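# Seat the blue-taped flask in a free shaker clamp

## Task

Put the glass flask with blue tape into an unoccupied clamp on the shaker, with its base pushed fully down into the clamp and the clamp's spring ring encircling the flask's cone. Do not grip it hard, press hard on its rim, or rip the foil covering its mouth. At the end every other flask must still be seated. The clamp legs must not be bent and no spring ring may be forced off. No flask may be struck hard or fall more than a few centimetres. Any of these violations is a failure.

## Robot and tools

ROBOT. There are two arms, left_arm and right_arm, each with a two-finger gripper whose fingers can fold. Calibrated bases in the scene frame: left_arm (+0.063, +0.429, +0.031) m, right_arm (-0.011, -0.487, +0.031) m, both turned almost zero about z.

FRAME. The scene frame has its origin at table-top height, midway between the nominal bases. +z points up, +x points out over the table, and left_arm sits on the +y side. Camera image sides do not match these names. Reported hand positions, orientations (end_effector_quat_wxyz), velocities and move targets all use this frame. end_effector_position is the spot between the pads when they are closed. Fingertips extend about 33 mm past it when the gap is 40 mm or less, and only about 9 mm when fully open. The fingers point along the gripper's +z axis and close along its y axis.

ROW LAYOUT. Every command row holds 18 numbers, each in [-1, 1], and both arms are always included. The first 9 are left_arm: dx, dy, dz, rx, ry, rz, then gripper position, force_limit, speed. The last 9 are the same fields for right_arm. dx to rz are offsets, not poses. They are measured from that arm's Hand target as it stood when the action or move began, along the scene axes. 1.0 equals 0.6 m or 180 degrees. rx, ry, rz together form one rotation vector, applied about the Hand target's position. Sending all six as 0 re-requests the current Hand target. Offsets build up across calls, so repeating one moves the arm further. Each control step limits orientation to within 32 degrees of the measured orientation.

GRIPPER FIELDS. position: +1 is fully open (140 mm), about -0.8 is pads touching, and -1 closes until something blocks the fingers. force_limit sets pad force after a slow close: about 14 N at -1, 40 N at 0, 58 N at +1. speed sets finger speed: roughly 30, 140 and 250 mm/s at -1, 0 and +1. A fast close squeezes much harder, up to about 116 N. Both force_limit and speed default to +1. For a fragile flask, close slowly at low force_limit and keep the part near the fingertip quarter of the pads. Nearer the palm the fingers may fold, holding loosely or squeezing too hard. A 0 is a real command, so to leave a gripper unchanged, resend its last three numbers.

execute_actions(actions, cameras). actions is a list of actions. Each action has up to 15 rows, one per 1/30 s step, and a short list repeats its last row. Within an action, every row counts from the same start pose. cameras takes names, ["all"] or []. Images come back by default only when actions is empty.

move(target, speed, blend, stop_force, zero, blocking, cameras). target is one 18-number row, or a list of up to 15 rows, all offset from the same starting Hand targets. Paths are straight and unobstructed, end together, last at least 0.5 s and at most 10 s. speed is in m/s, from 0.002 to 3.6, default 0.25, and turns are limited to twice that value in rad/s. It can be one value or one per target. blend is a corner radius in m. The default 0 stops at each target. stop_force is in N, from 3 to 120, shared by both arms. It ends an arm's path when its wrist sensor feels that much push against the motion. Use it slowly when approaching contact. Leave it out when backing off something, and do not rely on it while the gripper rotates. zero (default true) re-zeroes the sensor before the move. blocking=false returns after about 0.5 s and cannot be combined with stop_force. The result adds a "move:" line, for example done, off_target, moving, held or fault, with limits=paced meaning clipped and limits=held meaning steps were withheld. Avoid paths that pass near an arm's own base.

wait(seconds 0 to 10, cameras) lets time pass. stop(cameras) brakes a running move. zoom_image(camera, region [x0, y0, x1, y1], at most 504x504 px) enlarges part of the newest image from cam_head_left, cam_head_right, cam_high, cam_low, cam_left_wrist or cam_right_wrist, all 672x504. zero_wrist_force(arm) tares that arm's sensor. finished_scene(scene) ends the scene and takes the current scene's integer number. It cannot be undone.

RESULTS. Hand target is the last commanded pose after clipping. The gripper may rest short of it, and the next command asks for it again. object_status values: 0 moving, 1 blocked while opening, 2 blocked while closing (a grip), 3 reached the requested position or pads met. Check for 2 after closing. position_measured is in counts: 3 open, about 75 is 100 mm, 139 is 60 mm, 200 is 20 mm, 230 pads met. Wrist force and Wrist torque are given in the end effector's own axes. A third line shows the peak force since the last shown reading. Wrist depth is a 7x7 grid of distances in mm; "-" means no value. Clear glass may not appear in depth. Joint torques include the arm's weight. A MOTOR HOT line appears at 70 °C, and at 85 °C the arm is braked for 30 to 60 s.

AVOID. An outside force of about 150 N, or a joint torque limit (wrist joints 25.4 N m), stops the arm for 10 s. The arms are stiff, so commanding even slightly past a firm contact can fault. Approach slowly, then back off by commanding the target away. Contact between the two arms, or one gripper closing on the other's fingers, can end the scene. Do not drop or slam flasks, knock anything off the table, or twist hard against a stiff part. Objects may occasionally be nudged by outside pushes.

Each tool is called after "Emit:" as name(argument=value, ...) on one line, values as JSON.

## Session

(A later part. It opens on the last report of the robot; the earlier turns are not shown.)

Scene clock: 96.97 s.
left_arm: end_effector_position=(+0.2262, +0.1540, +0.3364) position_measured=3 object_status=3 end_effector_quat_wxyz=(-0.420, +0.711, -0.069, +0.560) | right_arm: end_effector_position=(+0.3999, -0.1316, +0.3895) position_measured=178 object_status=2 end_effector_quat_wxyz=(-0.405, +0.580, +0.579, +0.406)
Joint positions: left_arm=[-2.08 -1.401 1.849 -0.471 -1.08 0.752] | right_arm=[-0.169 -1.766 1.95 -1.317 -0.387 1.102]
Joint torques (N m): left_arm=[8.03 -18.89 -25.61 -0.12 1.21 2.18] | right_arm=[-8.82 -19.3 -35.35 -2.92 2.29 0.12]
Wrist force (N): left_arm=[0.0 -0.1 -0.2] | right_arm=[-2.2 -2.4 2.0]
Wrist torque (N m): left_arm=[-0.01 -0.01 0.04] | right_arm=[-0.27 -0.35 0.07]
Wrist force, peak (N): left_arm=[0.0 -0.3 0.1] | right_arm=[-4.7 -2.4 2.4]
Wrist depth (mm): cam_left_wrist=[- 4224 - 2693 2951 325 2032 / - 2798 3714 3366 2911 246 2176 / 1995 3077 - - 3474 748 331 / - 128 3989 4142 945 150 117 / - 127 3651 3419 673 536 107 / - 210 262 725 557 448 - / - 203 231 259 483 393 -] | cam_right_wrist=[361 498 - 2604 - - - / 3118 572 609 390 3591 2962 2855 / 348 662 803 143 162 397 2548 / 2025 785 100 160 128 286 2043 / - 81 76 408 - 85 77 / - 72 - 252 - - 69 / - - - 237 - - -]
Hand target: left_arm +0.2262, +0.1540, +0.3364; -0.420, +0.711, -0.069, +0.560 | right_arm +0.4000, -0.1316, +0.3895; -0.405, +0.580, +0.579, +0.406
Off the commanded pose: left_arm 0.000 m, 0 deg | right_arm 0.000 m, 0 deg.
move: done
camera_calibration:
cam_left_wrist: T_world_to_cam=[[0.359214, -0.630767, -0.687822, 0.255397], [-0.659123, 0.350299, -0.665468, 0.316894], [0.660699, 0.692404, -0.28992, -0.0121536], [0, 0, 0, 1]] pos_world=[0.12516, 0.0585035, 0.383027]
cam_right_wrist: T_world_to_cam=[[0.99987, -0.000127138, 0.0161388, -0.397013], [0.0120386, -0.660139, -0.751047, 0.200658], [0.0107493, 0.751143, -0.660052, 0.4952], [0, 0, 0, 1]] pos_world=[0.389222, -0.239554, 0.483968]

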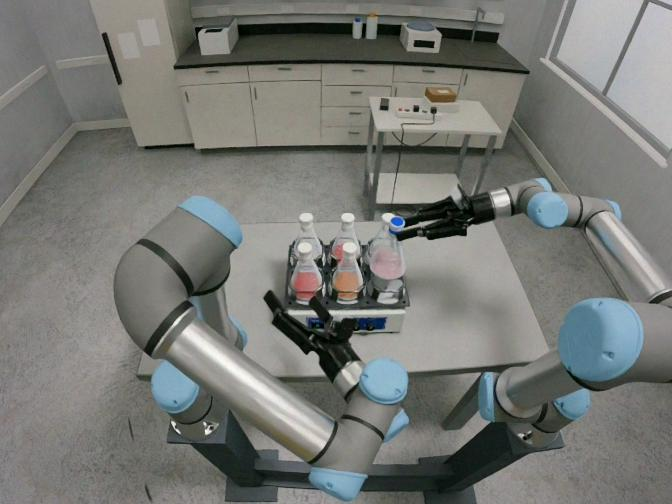

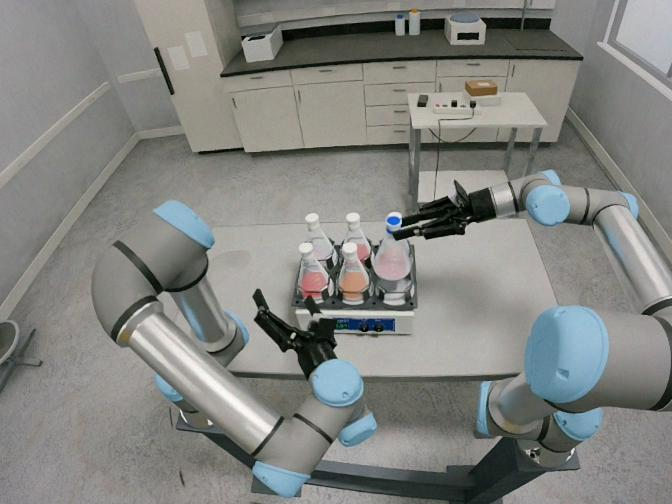

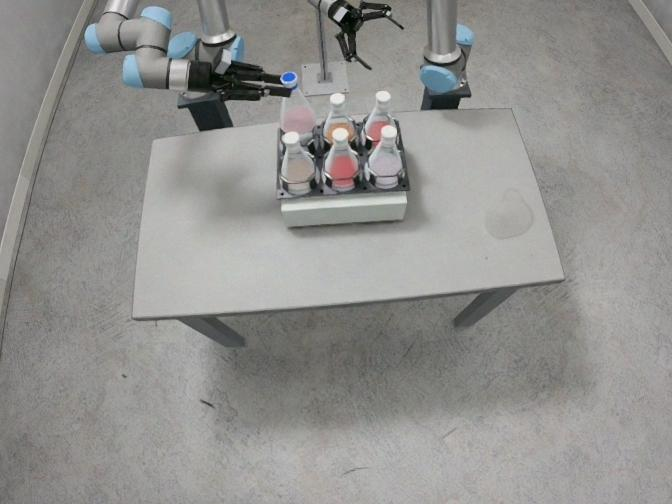

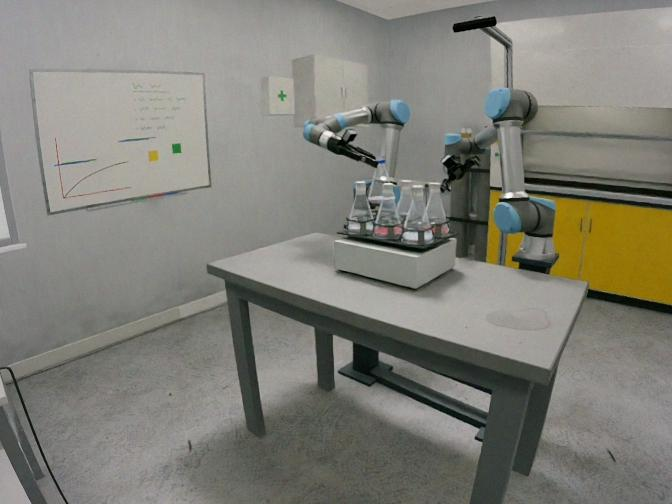

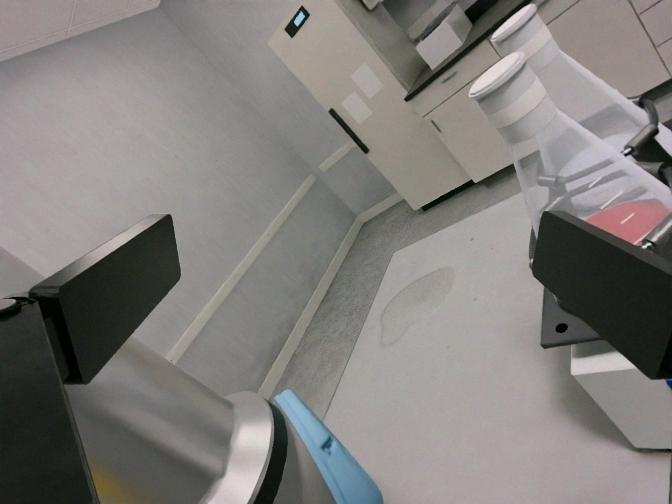

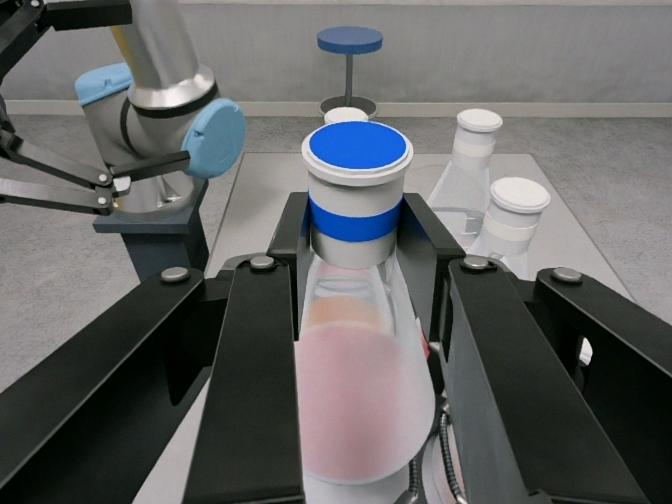

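Emit:
move(target=[0,0,0,0,0,0,1,1,1,0,0,-0.0683,0,0,0,-1,-1,-1], speed=0.04, stop_force=6, cameras=["cam_high","cam_head_right","cam_low"])

Emit:
zoom_image(camera="cam_high", region=[240, 60, 420, 210])

Emit:
zoom_image(camera="cam_head_right", region=[340, 190, 450, 330])

Scene clock: 102.17 s.
left_arm: end_effector_position=(+0.2262, +0.1540, +0.3364) position_measured=3 object_status=3 end_effector_quat_wxyz=(-0.420, +0.711, -0.069, +0.560) | right_arm: end_effector_position=(+0.4000, -0.1316, +0.3486) position_measured=178 object_status=2 end_effector_quat_wxyz=(-0.405, +0.580, +0.579, +0.406)
Joint positions: left_arm=[-2.08 -1.401 1.849 -0.471 -1.08 0.752] | right_arm=[-0.169 -1.74 2.038 -1.43 -0.387 1.102]
Joint torques (N m): left_arm=[8.36 -18.58 -25.63 -0.38 1.27 2.21] | right_arm=[6.62 -30.15 -34.79 -0.8 4.05 1.77]
Wrist force (N): left_arm=[-0.1 0.0 0.0] | right_arm=[-2.2 -2.5 1.6]
Wrist torque (N m): left_arm=[0.00 0.02 0.04] | right_arm=[-0.30 -0.37 0.03]
Wrist force, peak (N): left_arm=[-0.1 0.4 -0.2] | right_arm=[-3.2 -2.6 1.8]
Wrist depth (mm): cam_left_wrist=[- - 3714 2872 2762 323 2198 / - - - 2951 2872 249 402 / 2798 - 3989 - 3314 753 329 / - 135 3122 4064 4308 149 118 / - 119 3168 3366 706 540 106 / - 210 265 697 524 457 299 / - 204 231 258 469 378 -] | cam_right_wrist=[2962 511 - 2693 3485 - 3435 / 329 540 600 352 3038 362 2926 / 2174 714 898 143 464 274 2495 / 1991 801 99 161 128 387 182 / - 80 76 317 - 85 77 / - 72 - 262 - - 69 / - - - - - - -]
Hand target: left_arm +0.2262, +0.1540, +0.3364; -0.420, +0.711, -0.069, +0.560 | right_arm +0.4000, -0.1316, +0.3486; -0.405, +0.580, +0.579, +0.406
Off the commanded pose: left_arm 0.000 m, 0 deg | right_arm 0.000 m, 0 deg.
move: done
Images, in order (width x height): cam_head_right 672x504, cam_high 672x504, cam_low 672x504.

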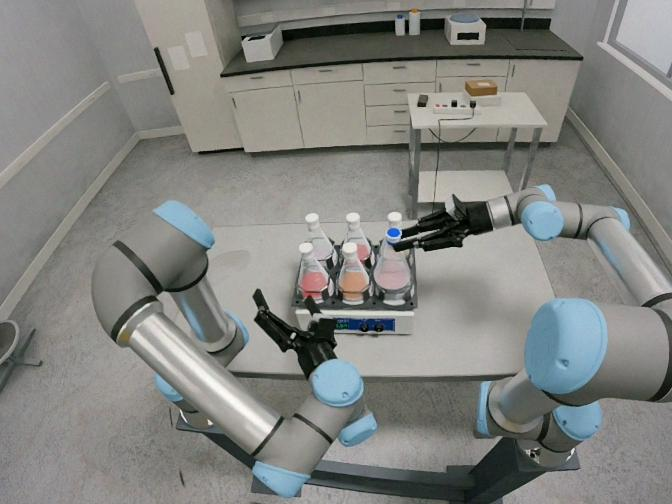

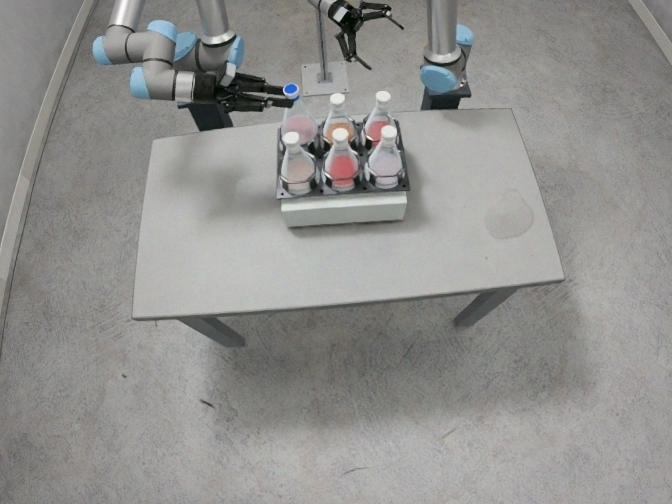

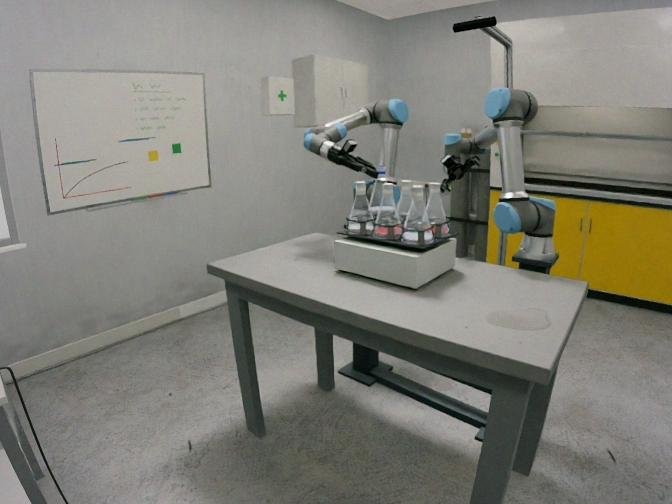

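Scaled by 2.800 from the camera's 672x504 image, which has a finer 960x720 frame.

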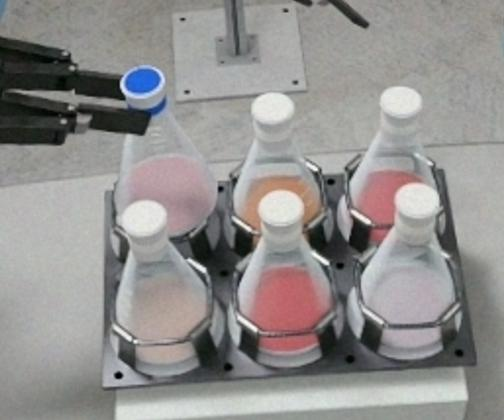

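Scaled by 3.600 from the camera's 672x504 image, which has a finer 960x720 frame.

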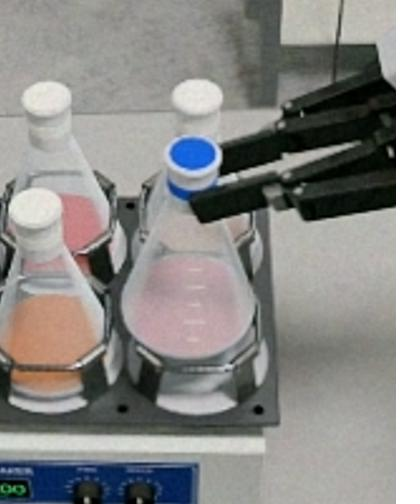

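Emit:
move(target=[0,0,0,0,0,0,1,1,1,0,-0.008,0,0,0,0,-1,-1,-1], speed=0.04, cameras=["cam_high","cam_head_right","cam_head_left","cam_low"])

Emit:
zoom_image(camera="cam_high", region=[260, 70, 360, 170])

Emit:
zoom_image(camera="cam_head_right", region=[350, 220, 430, 320])

Emit:
zoom_image(camera="cam_head_left", region=[350, 220, 430, 320])

Emit:
zoom_image(camera="cam_low", region=[330, 150, 430, 250])

Scene clock: 114.27 s.
left_arm: end_effector_position=(+0.2262, +0.1540, +0.3364) position_measured=3 object_status=3 end_effector_quat_wxyz=(-0.420, +0.711, -0.069, +0.560) | right_arm: end_effector_position=(+0.4000, -0.1365, +0.3486) position_measured=178 object_status=2 end_effector_quat_wxyz=(-0.405, +0.580, +0.579, +0.406)
Joint positions: left_arm=[-2.08 -1.401 1.849 -0.471 -1.08 0.752] | right_arm=[-0.181 -1.741 2.032 -1.397 -0.393 1.074]
Joint torques (N m): left_arm=[8.1 -20.96 -24.75 -0.2 1.3 2.13] | right_arm=[4.8 -23.6 -31.65 -3.45 2.44 1.6]
Wrist force (N): left_arm=[-0.2 0.0 -0.2] | right_arm=[-2.5 -2.5 1.7]
Wrist torque (N m): left_arm=[0.00 0.04 0.04] | right_arm=[-0.30 -0.30 0.06]
Wrist force, peak (N): left_arm=[0.0 -0.2 0.4] | right_arm=[-2.5 -2.7 2.0]
Wrist depth (mm): cam_left_wrist=[- - 3779 2798 2951 324 2032 / - 3366 - 3168 2872 246 2091 / - 3531 3917 4308 3366 720 330 / - 127 3714 4064 4396 149 117 / - 119 3168 3314 - 525 106 / - 210 283 745 - 449 304 / - 204 230 258 455 390 -] | cam_right_wrist=[- 515 - 2521 - - - / 328 536 608 354 2962 356 2576 / 2323 707 2323 143 151 274 2418 / 1911 801 100 161 127 389 182 / - 80 76 287 - 85 77 / - 72 - 256 - - 69 / - - - 232 - - -]
Hand target: left_arm +0.2262, +0.1540, +0.3364; -0.420, +0.711, -0.069, +0.560 | right_arm +0.4000, -0.1364, +0.3486; -0.405, +0.580, +0.579, +0.406
Off the commanded pose: left_arm 0.000 m, 0 deg | right_arm 0.000 m, 0 deg.
move: done
Images, in order (width x height): cam_head_left 672x504, cam_head_right 672x504, cam_high 672x504, cam_low 672x504.

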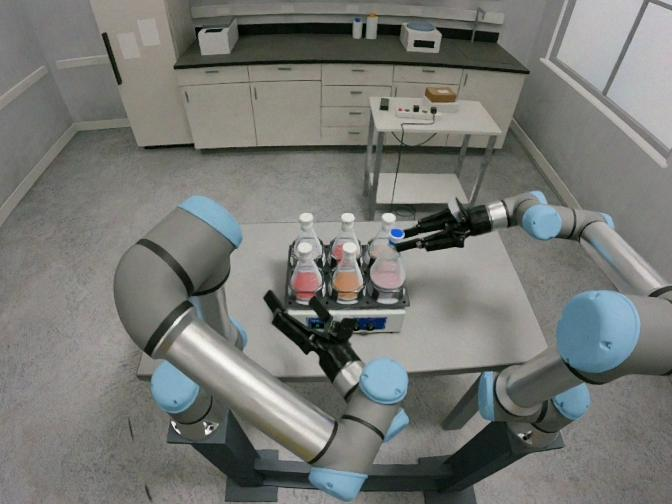

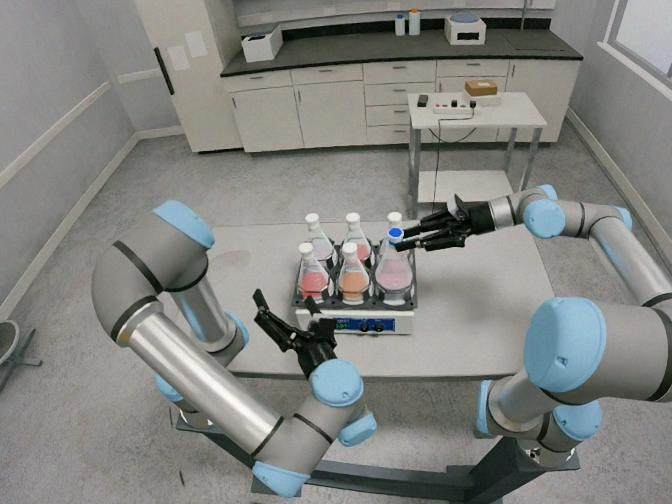

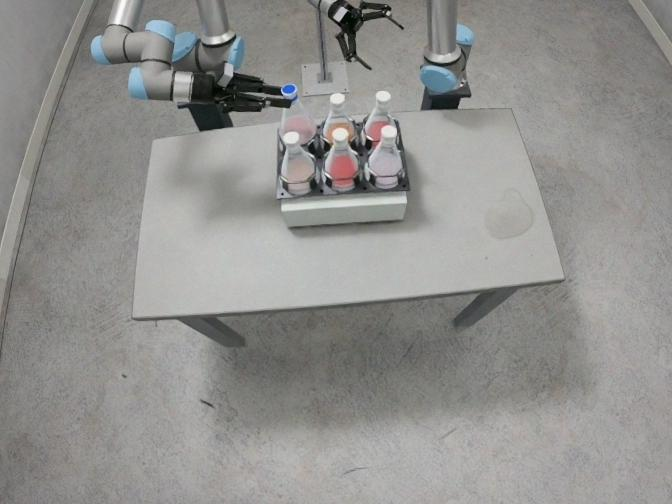

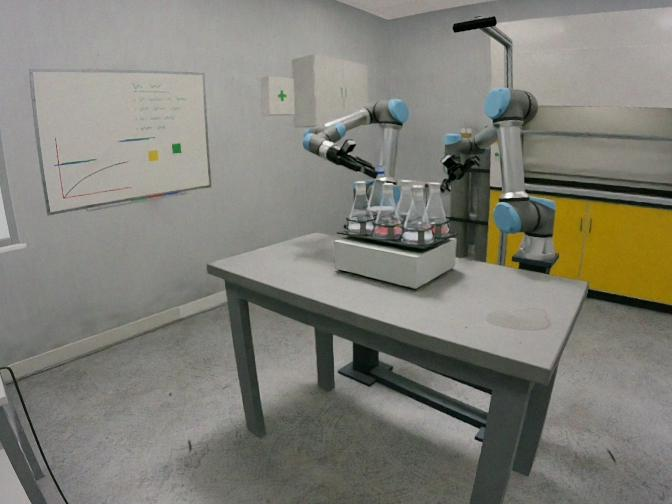

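Scaled by 5.040 from the camera's 672x504 image, which has a finer 960x720 frame.

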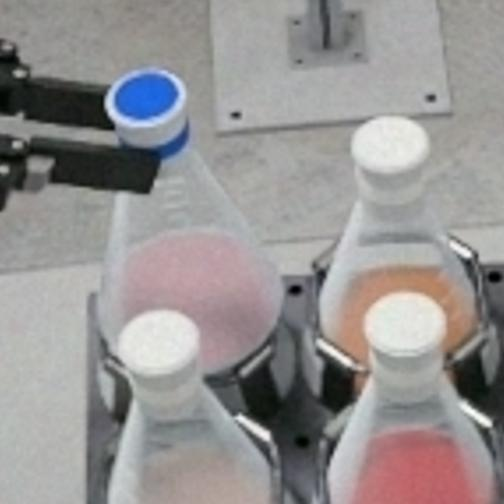

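Scaled by 5.040 from the camera's 672x504 image, which has a finer 960x720 frame.

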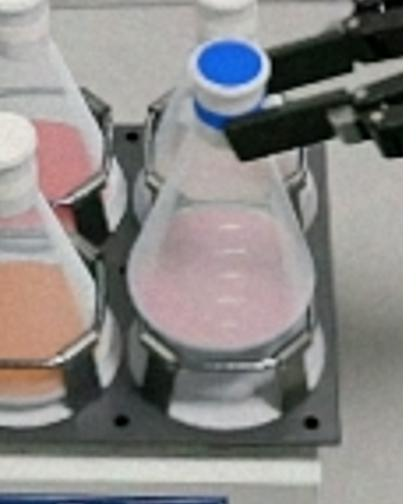

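Scaled by 5.040 from the camera's 672x504 image, which has a finer 960x720 frame.

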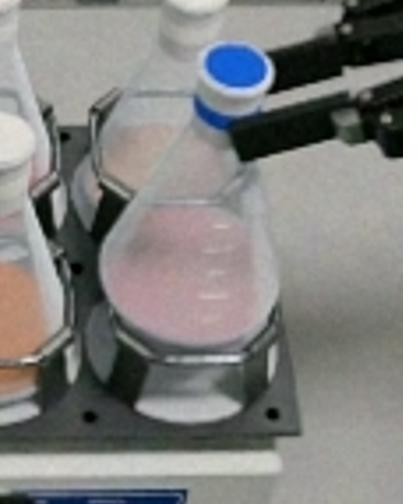

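Scaled by 5.040 from the camera's 672x504 image, which has a finer 960x720 frame.

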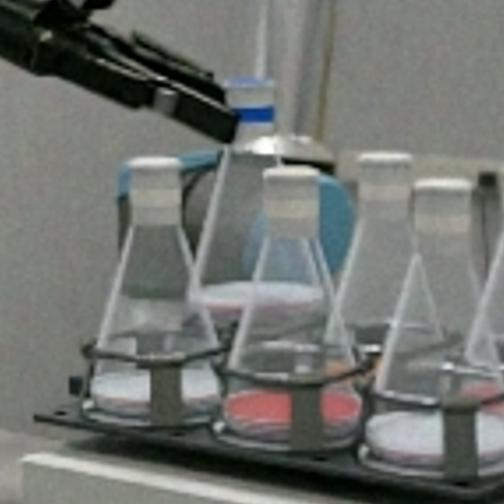

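Emit:
move(target=[[0,0,0,0,0,0,1,1,1,0,-0.0075,0,0,0,0,-1,-1,-1],[0,0,0,0,0,0,1,1,1,0,-0.0075,-0.03,0,0,0,-1,-1,-1]], speed=0.02, stop_force=4, cameras=["cam_high","cam_head_right","cam_head_left","cam_right_wrist"])

Emit:
zoom_image(camera="cam_high", region=[260, 70, 360, 170])

Emit:
zoom_image(camera="cam_head_right", region=[350, 220, 430, 320])

Emit:
zoom_image(camera="cam_head_left", region=[350, 220, 430, 320])

Scene clock: 123.47 s.
left_arm: end_effector_position=(+0.2262, +0.1540, +0.3364) position_measured=3 object_status=3 end_effector_quat_wxyz=(-0.420, +0.711, -0.069, +0.560) | right_arm: end_effector_position=(+0.4001, -0.1410, +0.3442) position_measured=178 object_status=2 end_effector_quat_wxyz=(-0.405, +0.580, +0.579, +0.406)
Joint positions: left_arm=[-2.08 -1.401 1.849 -0.471 -1.08 0.752] | right_arm=[-0.193 -1.738 2.036 -1.38 -0.398 1.047]
Joint torques (N m): left_arm=[8.29 -19.52 -24.48 -0.32 1.09 2.14] | right_arm=[-8.6 -29.75 -35.59 -3.39 3.1 -1.23]
Wrist force (N): left_arm=[0.1 0.0 0.0] | right_arm=[-2.7 -2.5 1.8]
Wrist torque (N m): left_arm=[0.01 -0.02 0.03] | right_arm=[-0.29 -0.20 0.01]
Wrist force, peak (N): left_arm=[0.2 -0.2 -0.3] | right_arm=[8.5 -4.2 0.2]
Wrist depth (mm): cam_left_wrist=[2595 - - 2951 2951 321 2071 / - - - 3474 2992 245 2176 / 2834 - - - 3122 422 322 / 2448 127 - 4896 872 139 118 / - 126 2951 3917 655 504 106 / - 210 263 693 557 447 301 / - 203 230 256 461 391 -] | cam_right_wrist=[619 520 - 2663 - - - / 327 545 595 282 2926 369 2548 / 2394 718 2576 143 162 278 2418 / 1975 817 100 159 130 379 178 / - 81 76 286 - 85 77 / - 72 - 259 - - 69 / - - - 230 - - -]
Hand target: left_arm +0.2262, +0.1540, +0.3364; -0.420, +0.711, -0.069, +0.560 | right_arm +0.4001, -0.1410, +0.3442; -0.405, +0.580, +0.579, +0.406 (not the last commanded pose)
Off the commanded pose: left_arm 0.000 m, 0 deg | right_arm 0.014 m, 0 deg.
move: contact (right_arm); path passed 1 of 2 targets
camera_calibration:
cam_right_wrist: T_world_to_cam=[[0.999865, -0.00028696, 0.0164121, -0.39654], [0.0121376, -0.660191, -0.750999, 0.160291], [0.0110506, 0.751097, -0.660099, 0.472326], [0, 0, 0, 1]] pos_world=[0.389322, -0.249054, 0.438668]
Images, in order (width x height): cam_head_left 672x504, cam_head_right 672x504, cam_high 672x504, cam_right_wrist 672x504.

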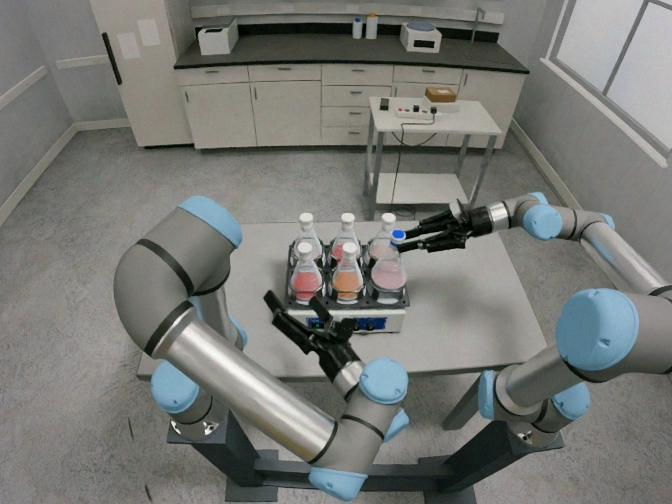

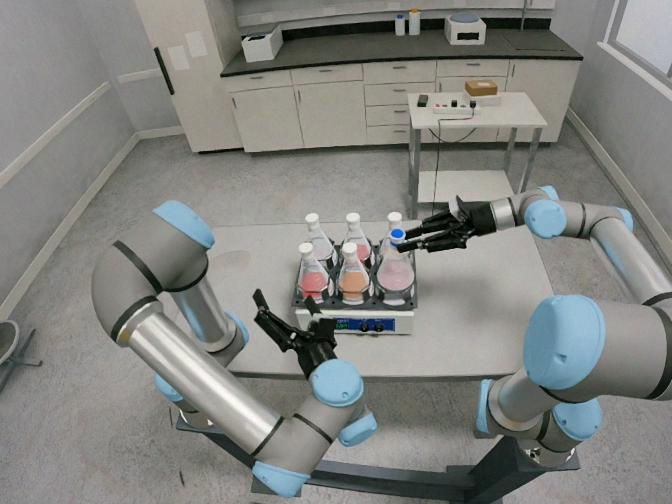

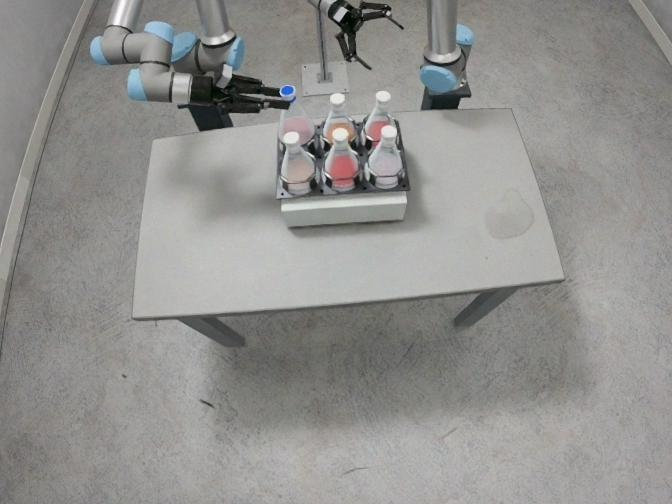

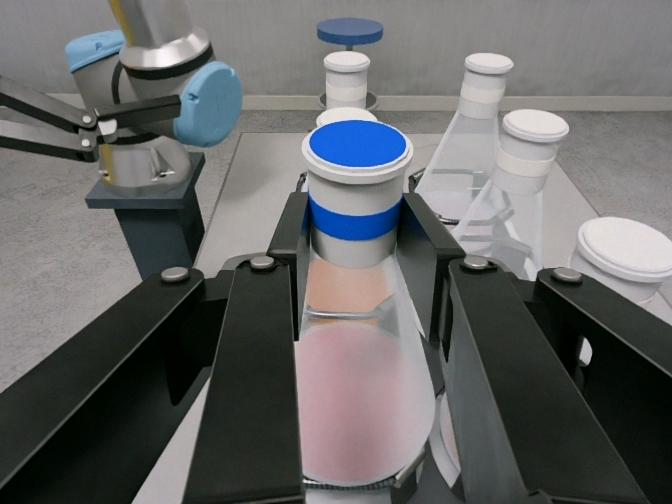

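Scaled by 5.040 from the camera's 672x504 image, which has a finer 960x720 frame.

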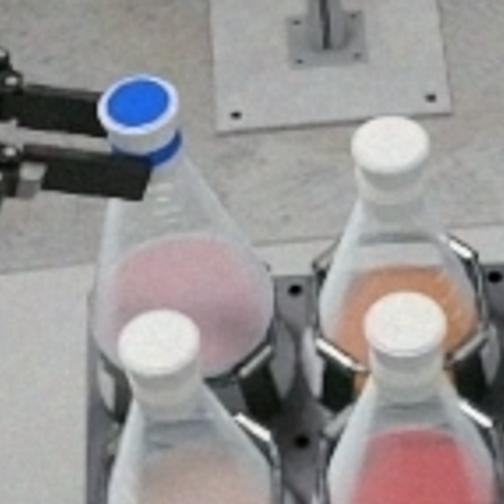

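Scaled by 5.040 from the camera's 672x504 image, which has a finer 960x720 frame.

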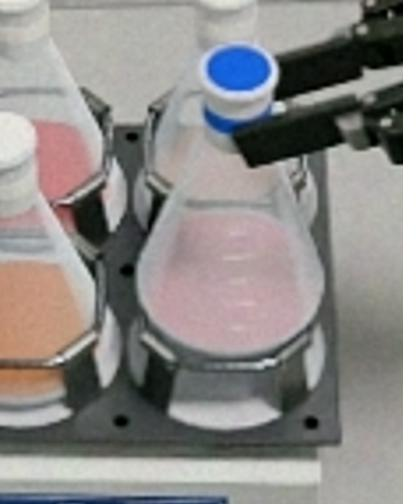

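Scaled by 5.040 from the camera's 672x504 image, which has a finer 960x720 frame.

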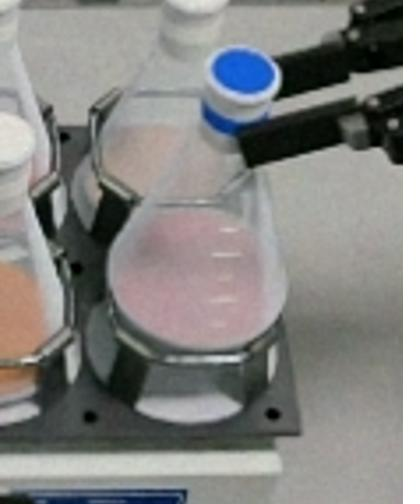

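Emit:
move(target=[[0,0,0,0,0,0,1,1,1,0,0.002,0.008,0,0,0,-1,-1,-1],[0,0,0,0,0,0,1,1,1,0,0.004,0,0,0,0,-1,-1,-1]], speed=0.03)

Emit:
move(target=[0,0,0,0,0,0,1,1,1,0,0,-0.075,0,0,0,-1,-1,-1], speed=0.01, stop_force=12, cameras=["cam_high","cam_head_right","cam_head_left","cam_right_wrist"])

Emit:
zoom_image(camera="cam_high", region=[260, 70, 360, 170])

Emit:
zoom_image(camera="cam_head_right", region=[350, 220, 430, 320])

Scene clock: 132.63 s.
left_arm: end_effector_position=(+0.2262, +0.1540, +0.3364) position_measured=3 object_status=3 end_effector_quat_wxyz=(-0.420, +0.711, -0.069, +0.560) | right_arm: end_effector_position=(+0.4000, -0.1386, +0.3441) position_measured=178 object_status=2 end_effector_quat_wxyz=(-0.405, +0.580, +0.579, +0.406) end_effector_velocity=(+0.000, +0.000, +0.001) end_effector_angular_velocity=(+0.000, +0.002, -0.001)
Joint positions: left_arm=[-2.08 -1.401 1.849 -0.471 -1.08 0.752] | right_arm=[-0.187 -1.738 2.039 -1.396 -0.395 1.061]
Joint velocities: left_arm=[within noise] | right_arm=[-0.001 0.001 -0.003 0.005 0 -0.001]
Joint torques (N m): left_arm=[8.01 -20.17 -25.83 -0.17 1.04 2.36] | right_arm=[1.02 -22.51 -36.08 -0.35 3.05 -0.01]
Wrist force (N): left_arm=[0.0 0.0 -0.1] | right_arm=[-2.3 -2.5 1.7]
Wrist torque (N m): left_arm=[0.01 0.00 0.04] | right_arm=[-0.29 -0.31 -0.04]
Wrist force, peak (N): left_arm=[0.0 0.4 0.1] | right_arm=[-2.8 -2.6 2.1]
Wrist depth (mm): cam_left_wrist=[3168 - - 2834 2872 326 2071 / 4224 2992 - 3779 2834 252 2292 / - - 4224 5009 3474 756 326 / - 127 - 4308 3714 149 124 / - 118 - 3264 639 541 106 / - 210 266 686 561 447 304 / - 204 231 258 474 397 -] | cam_right_wrist=[- 517 - 2236 - - - / 326 541 597 351 3000 355 3160 / 2279 716 2236 143 146 278 2443 / 1927 856 100 159 130 378 176 / - 81 76 322 - 85 77 / - 72 - 256 - - 69 / - - - 232 - - -]
Hand target: left_arm +0.2262, +0.1540, +0.3364; -0.420, +0.711, -0.069, +0.560 | right_arm +0.4001, -0.1386, +0.3442; -0.405, +0.580, +0.579, +0.406
Off the commanded pose: left_arm 0.000 m, 0 deg | right_arm 0.000 m, 0 deg.
move: done

Scene clock: 134.03 s.
left_arm: end_effector_position=(+0.2262, +0.1540, +0.3364) position_measured=3 object_status=3 end_effector_quat_wxyz=(-0.420, +0.711, -0.069, +0.560) | right_arm: end_effector_position=(+0.4001, -0.1386, +0.3409) position_measured=178 object_status=2 end_effector_quat_wxyz=(-0.405, +0.580, +0.579, +0.406)
Joint positions: left_arm=[-2.08 -1.401 1.849 -0.471 -1.08 0.752] | right_arm=[-0.187 -1.735 2.045 -1.405 -0.395 1.061]
Joint torques (N m): left_arm=[7.35 -20.43 -26.03 -0.39 1.13 2.21] | right_arm=[2.14 -28.32 -33.8 -1.69 0.64 -1.16]
Wrist force (N): left_arm=[-0.1 0.0 0.2] | right_arm=[1.8 -3.9 -0.6]
Wrist torque (N m): left_arm=[0.00 0.01 0.04] | right_arm=[-0.20 -0.23 0.00]
Wrist force, peak (N): left_arm=[0.1 -0.3 0.0] | right_arm=[9.1 -5.8 -4.9]
Wrist depth (mm): cam_left_wrist=[- 3531 3989 2834 2798 326 2133 / - 3531 - 3779 3034 250 2221 / 2727 2992 3847 3779 3264 428 321 / 2505 127 - 3714 2693 149 124 / - 137 2911 3419 682 519 106 / - 210 265 669 589 441 304 / - 204 231 259 490 382 -] | cam_right_wrist=[- 513 3646 2394 - - - / 322 546 624 275 2469 277 2633 / 2257 714 843 141 411 280 2521 / 1975 803 100 159 130 370 173 / - 81 76 286 - 85 77 / - 72 - 247 - - 69 / - - - 230 - - -]
Hand target: left_arm +0.2262, +0.1540, +0.3364; -0.420, +0.711, -0.069, +0.560 | right_arm +0.4000, -0.1386, +0.3409; -0.405, +0.580, +0.579, +0.406 (not the last commanded pose)
Off the commanded pose: left_arm 0.000 m, 0 deg | right_arm 0.042 m, 0 deg.
move: contact (right_arm)
camera_calibration:
cam_right_wrist: T_world_to_cam=[[0.999863, -0.000297891, 0.016552, -0.396548], [0.0122362, -0.660143, -0.75104, 0.159454], [0.0111504, 0.75114, -0.660049, 0.468219], [0, 0, 0, 1]] pos_world=[0.389322, -0.246554, 0.435368]
Images, in order (width x height): cam_head_left 672x504, cam_head_right 672x504, cam_high 672x504, cam_right_wrist 672x504.

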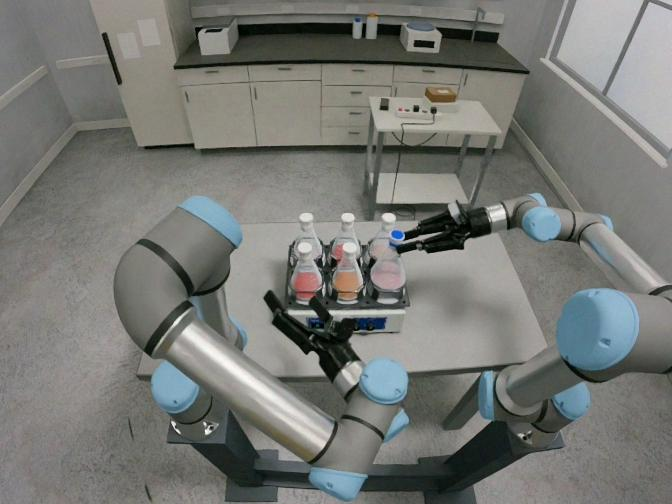

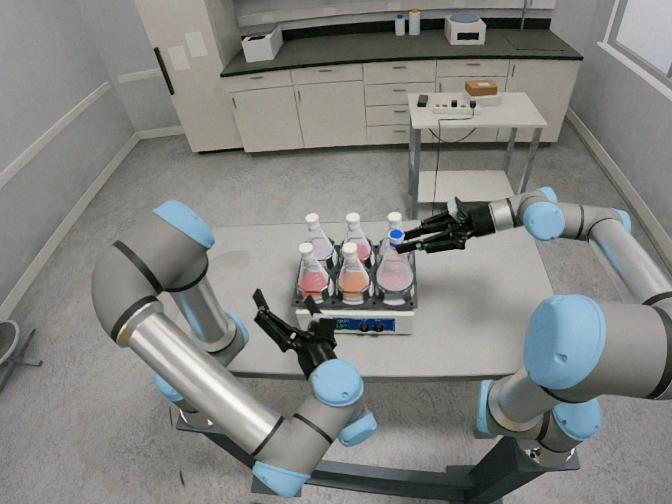

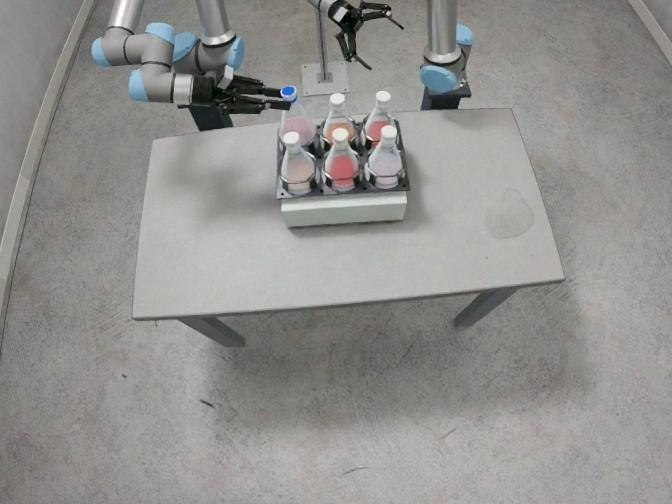

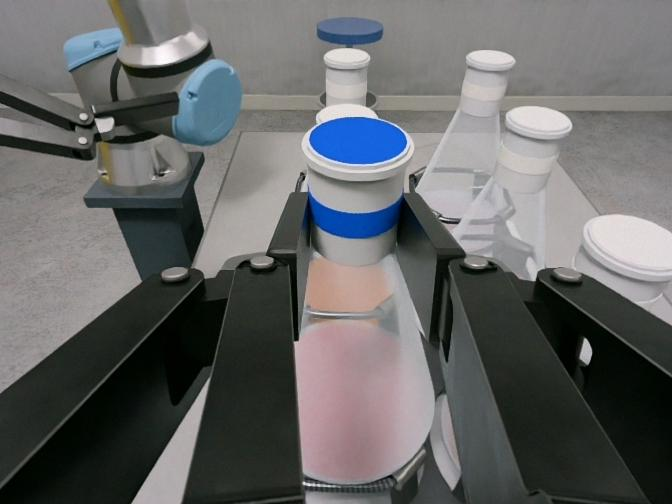

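Scaled by 5.040 from the camera's 672x504 image, which has a finer 960x720 frame.

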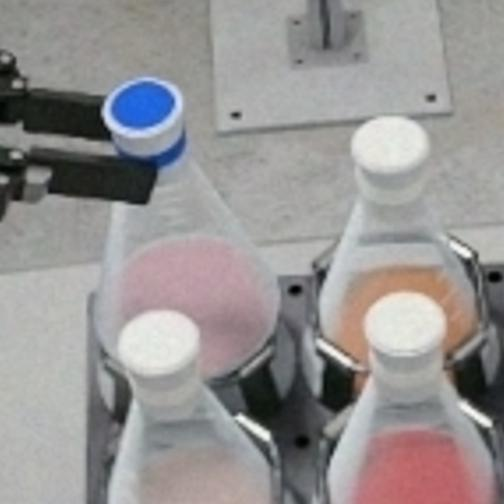

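Scaled by 5.040 from the camera's 672x504 image, which has a finer 960x720 frame.

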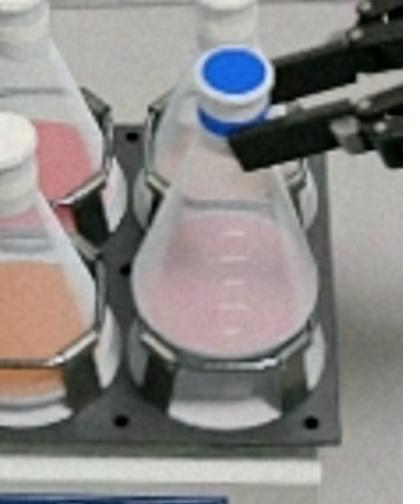

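Emit:
move(target=[0,0,0,0,0,0,1,1,1,0,0,-0.07,0,0,0,-1,-1,-1], speed=0.01, stop_force=22, cameras=["cam_high","cam_head_right","cam_right_wrist"])

Emit:
zoom_image(camera="cam_high", region=[260, 70, 360, 170])

Emit:
zoom_image(camera="cam_head_right", region=[350, 220, 430, 320])

Scene clock: 143.30 s.
left_arm: end_effector_position=(+0.2262, +0.1540, +0.3364) position_measured=3 object_status=3 end_effector_quat_wxyz=(-0.420, +0.711, -0.069, +0.560) | right_arm: end_effector_position=(+0.4001, -0.1386, +0.3390) position_measured=178 object_status=2 end_effector_quat_wxyz=(-0.405, +0.580, +0.579, +0.406)
Joint positions: left_arm=[-2.08 -1.401 1.849 -0.471 -1.08 0.752] | right_arm=[-0.187 -1.734 2.049 -1.411 -0.395 1.061]
Joint torques (N m): left_arm=[8.47 -19.24 -24.92 -0.15 1.12 2.14] | right_arm=[8.19 -21.28 -27.22 -1.73 -2.81 0.1]
Wrist force (N): left_arm=[0.1 -0.2 0.1] | right_arm=[17.2 -7.8 -11.8]
Wrist torque (N m): left_arm=[-0.03 -0.02 0.04] | right_arm=[-0.14 -0.06 -0.04]
Wrist force, peak (N): left_arm=[0.2 -0.3 0.1] | right_arm=[24.0 -9.4 -16.2]
Wrist depth (mm): cam_left_wrist=[- - 5523 2911 2872 327 2112 / - - - 2911 2798 248 2244 / - 5669 3077 4396 3590 723 330 / - 128 2534 4224 4064 149 117 / - 127 3215 3034 690 504 107 / - 210 267 743 535 449 304 / - 203 231 258 473 387 -] | cam_right_wrist=[- 519 - 2418 - - - / 323 540 587 153 3202 273 3338 / 2394 727 2693 141 153 282 2443 / 1959 798 100 160 130 371 173 / - 81 76 293 - 85 77 / - 72 - 253 - - 69 / - - - 230 - - -]
Hand target: left_arm +0.2262, +0.1540, +0.3364; -0.420, +0.711, -0.069, +0.560 | right_arm +0.4001, -0.1386, +0.3391; -0.405, +0.580, +0.579, +0.406 (not the last commanded pose)
Off the commanded pose: left_arm 0.000 m, 0 deg | right_arm 0.040 m, 0 deg.
move: contact (right_arm)
camera_calibration:
cam_right_wrist: T_world_to_cam=[[0.999853, -0.000338767, 0.0171172, -0.396769], [0.0126346, -0.66009, -0.75108, 0.157977], [0.0115533, 0.751187, -0.659989, 0.466859], [0, 0, 0, 1]] pos_world=[0.389321, -0.246554, 0.433566]
Images, in order (width x height): cam_head_right 672x504, cam_high 672x504, cam_right_wrist 672x504.

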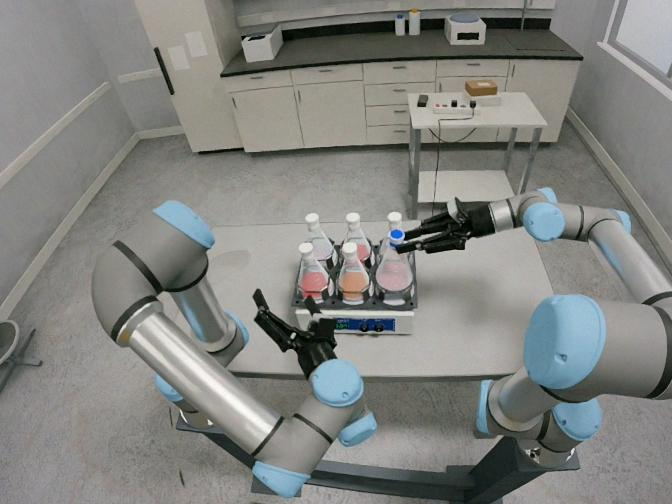

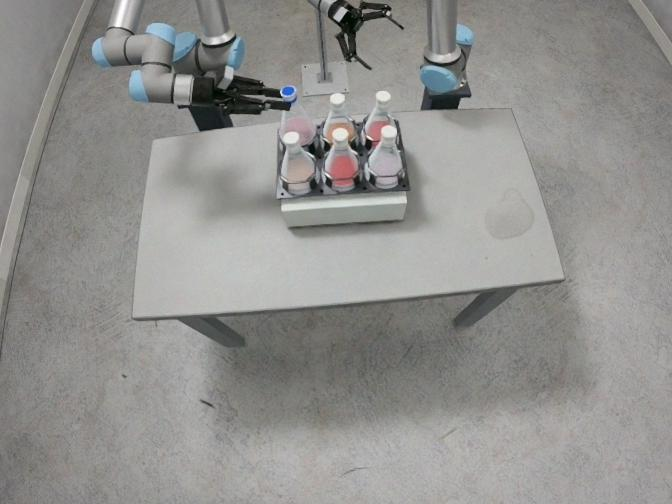

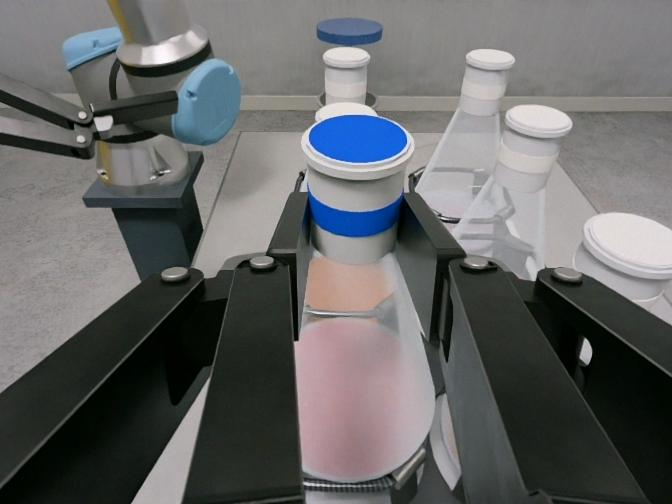

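Scaled by 5.040 from the camera's 672x504 image, which has a finer 960x720 frame.

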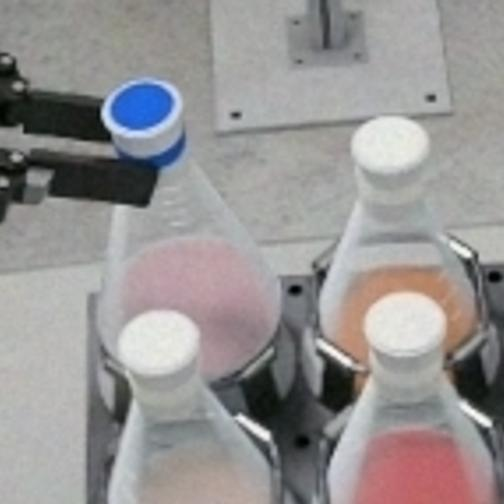

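Scaled by 5.040 from the camera's 672x504 image, which has a finer 960x720 frame.

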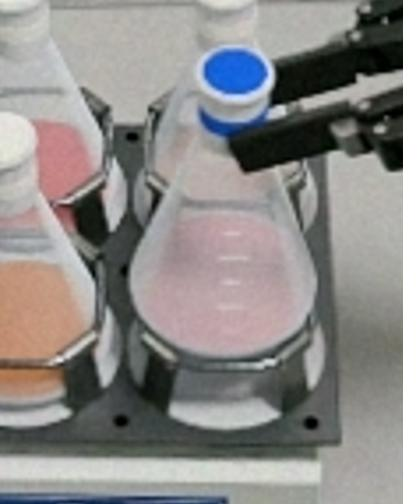

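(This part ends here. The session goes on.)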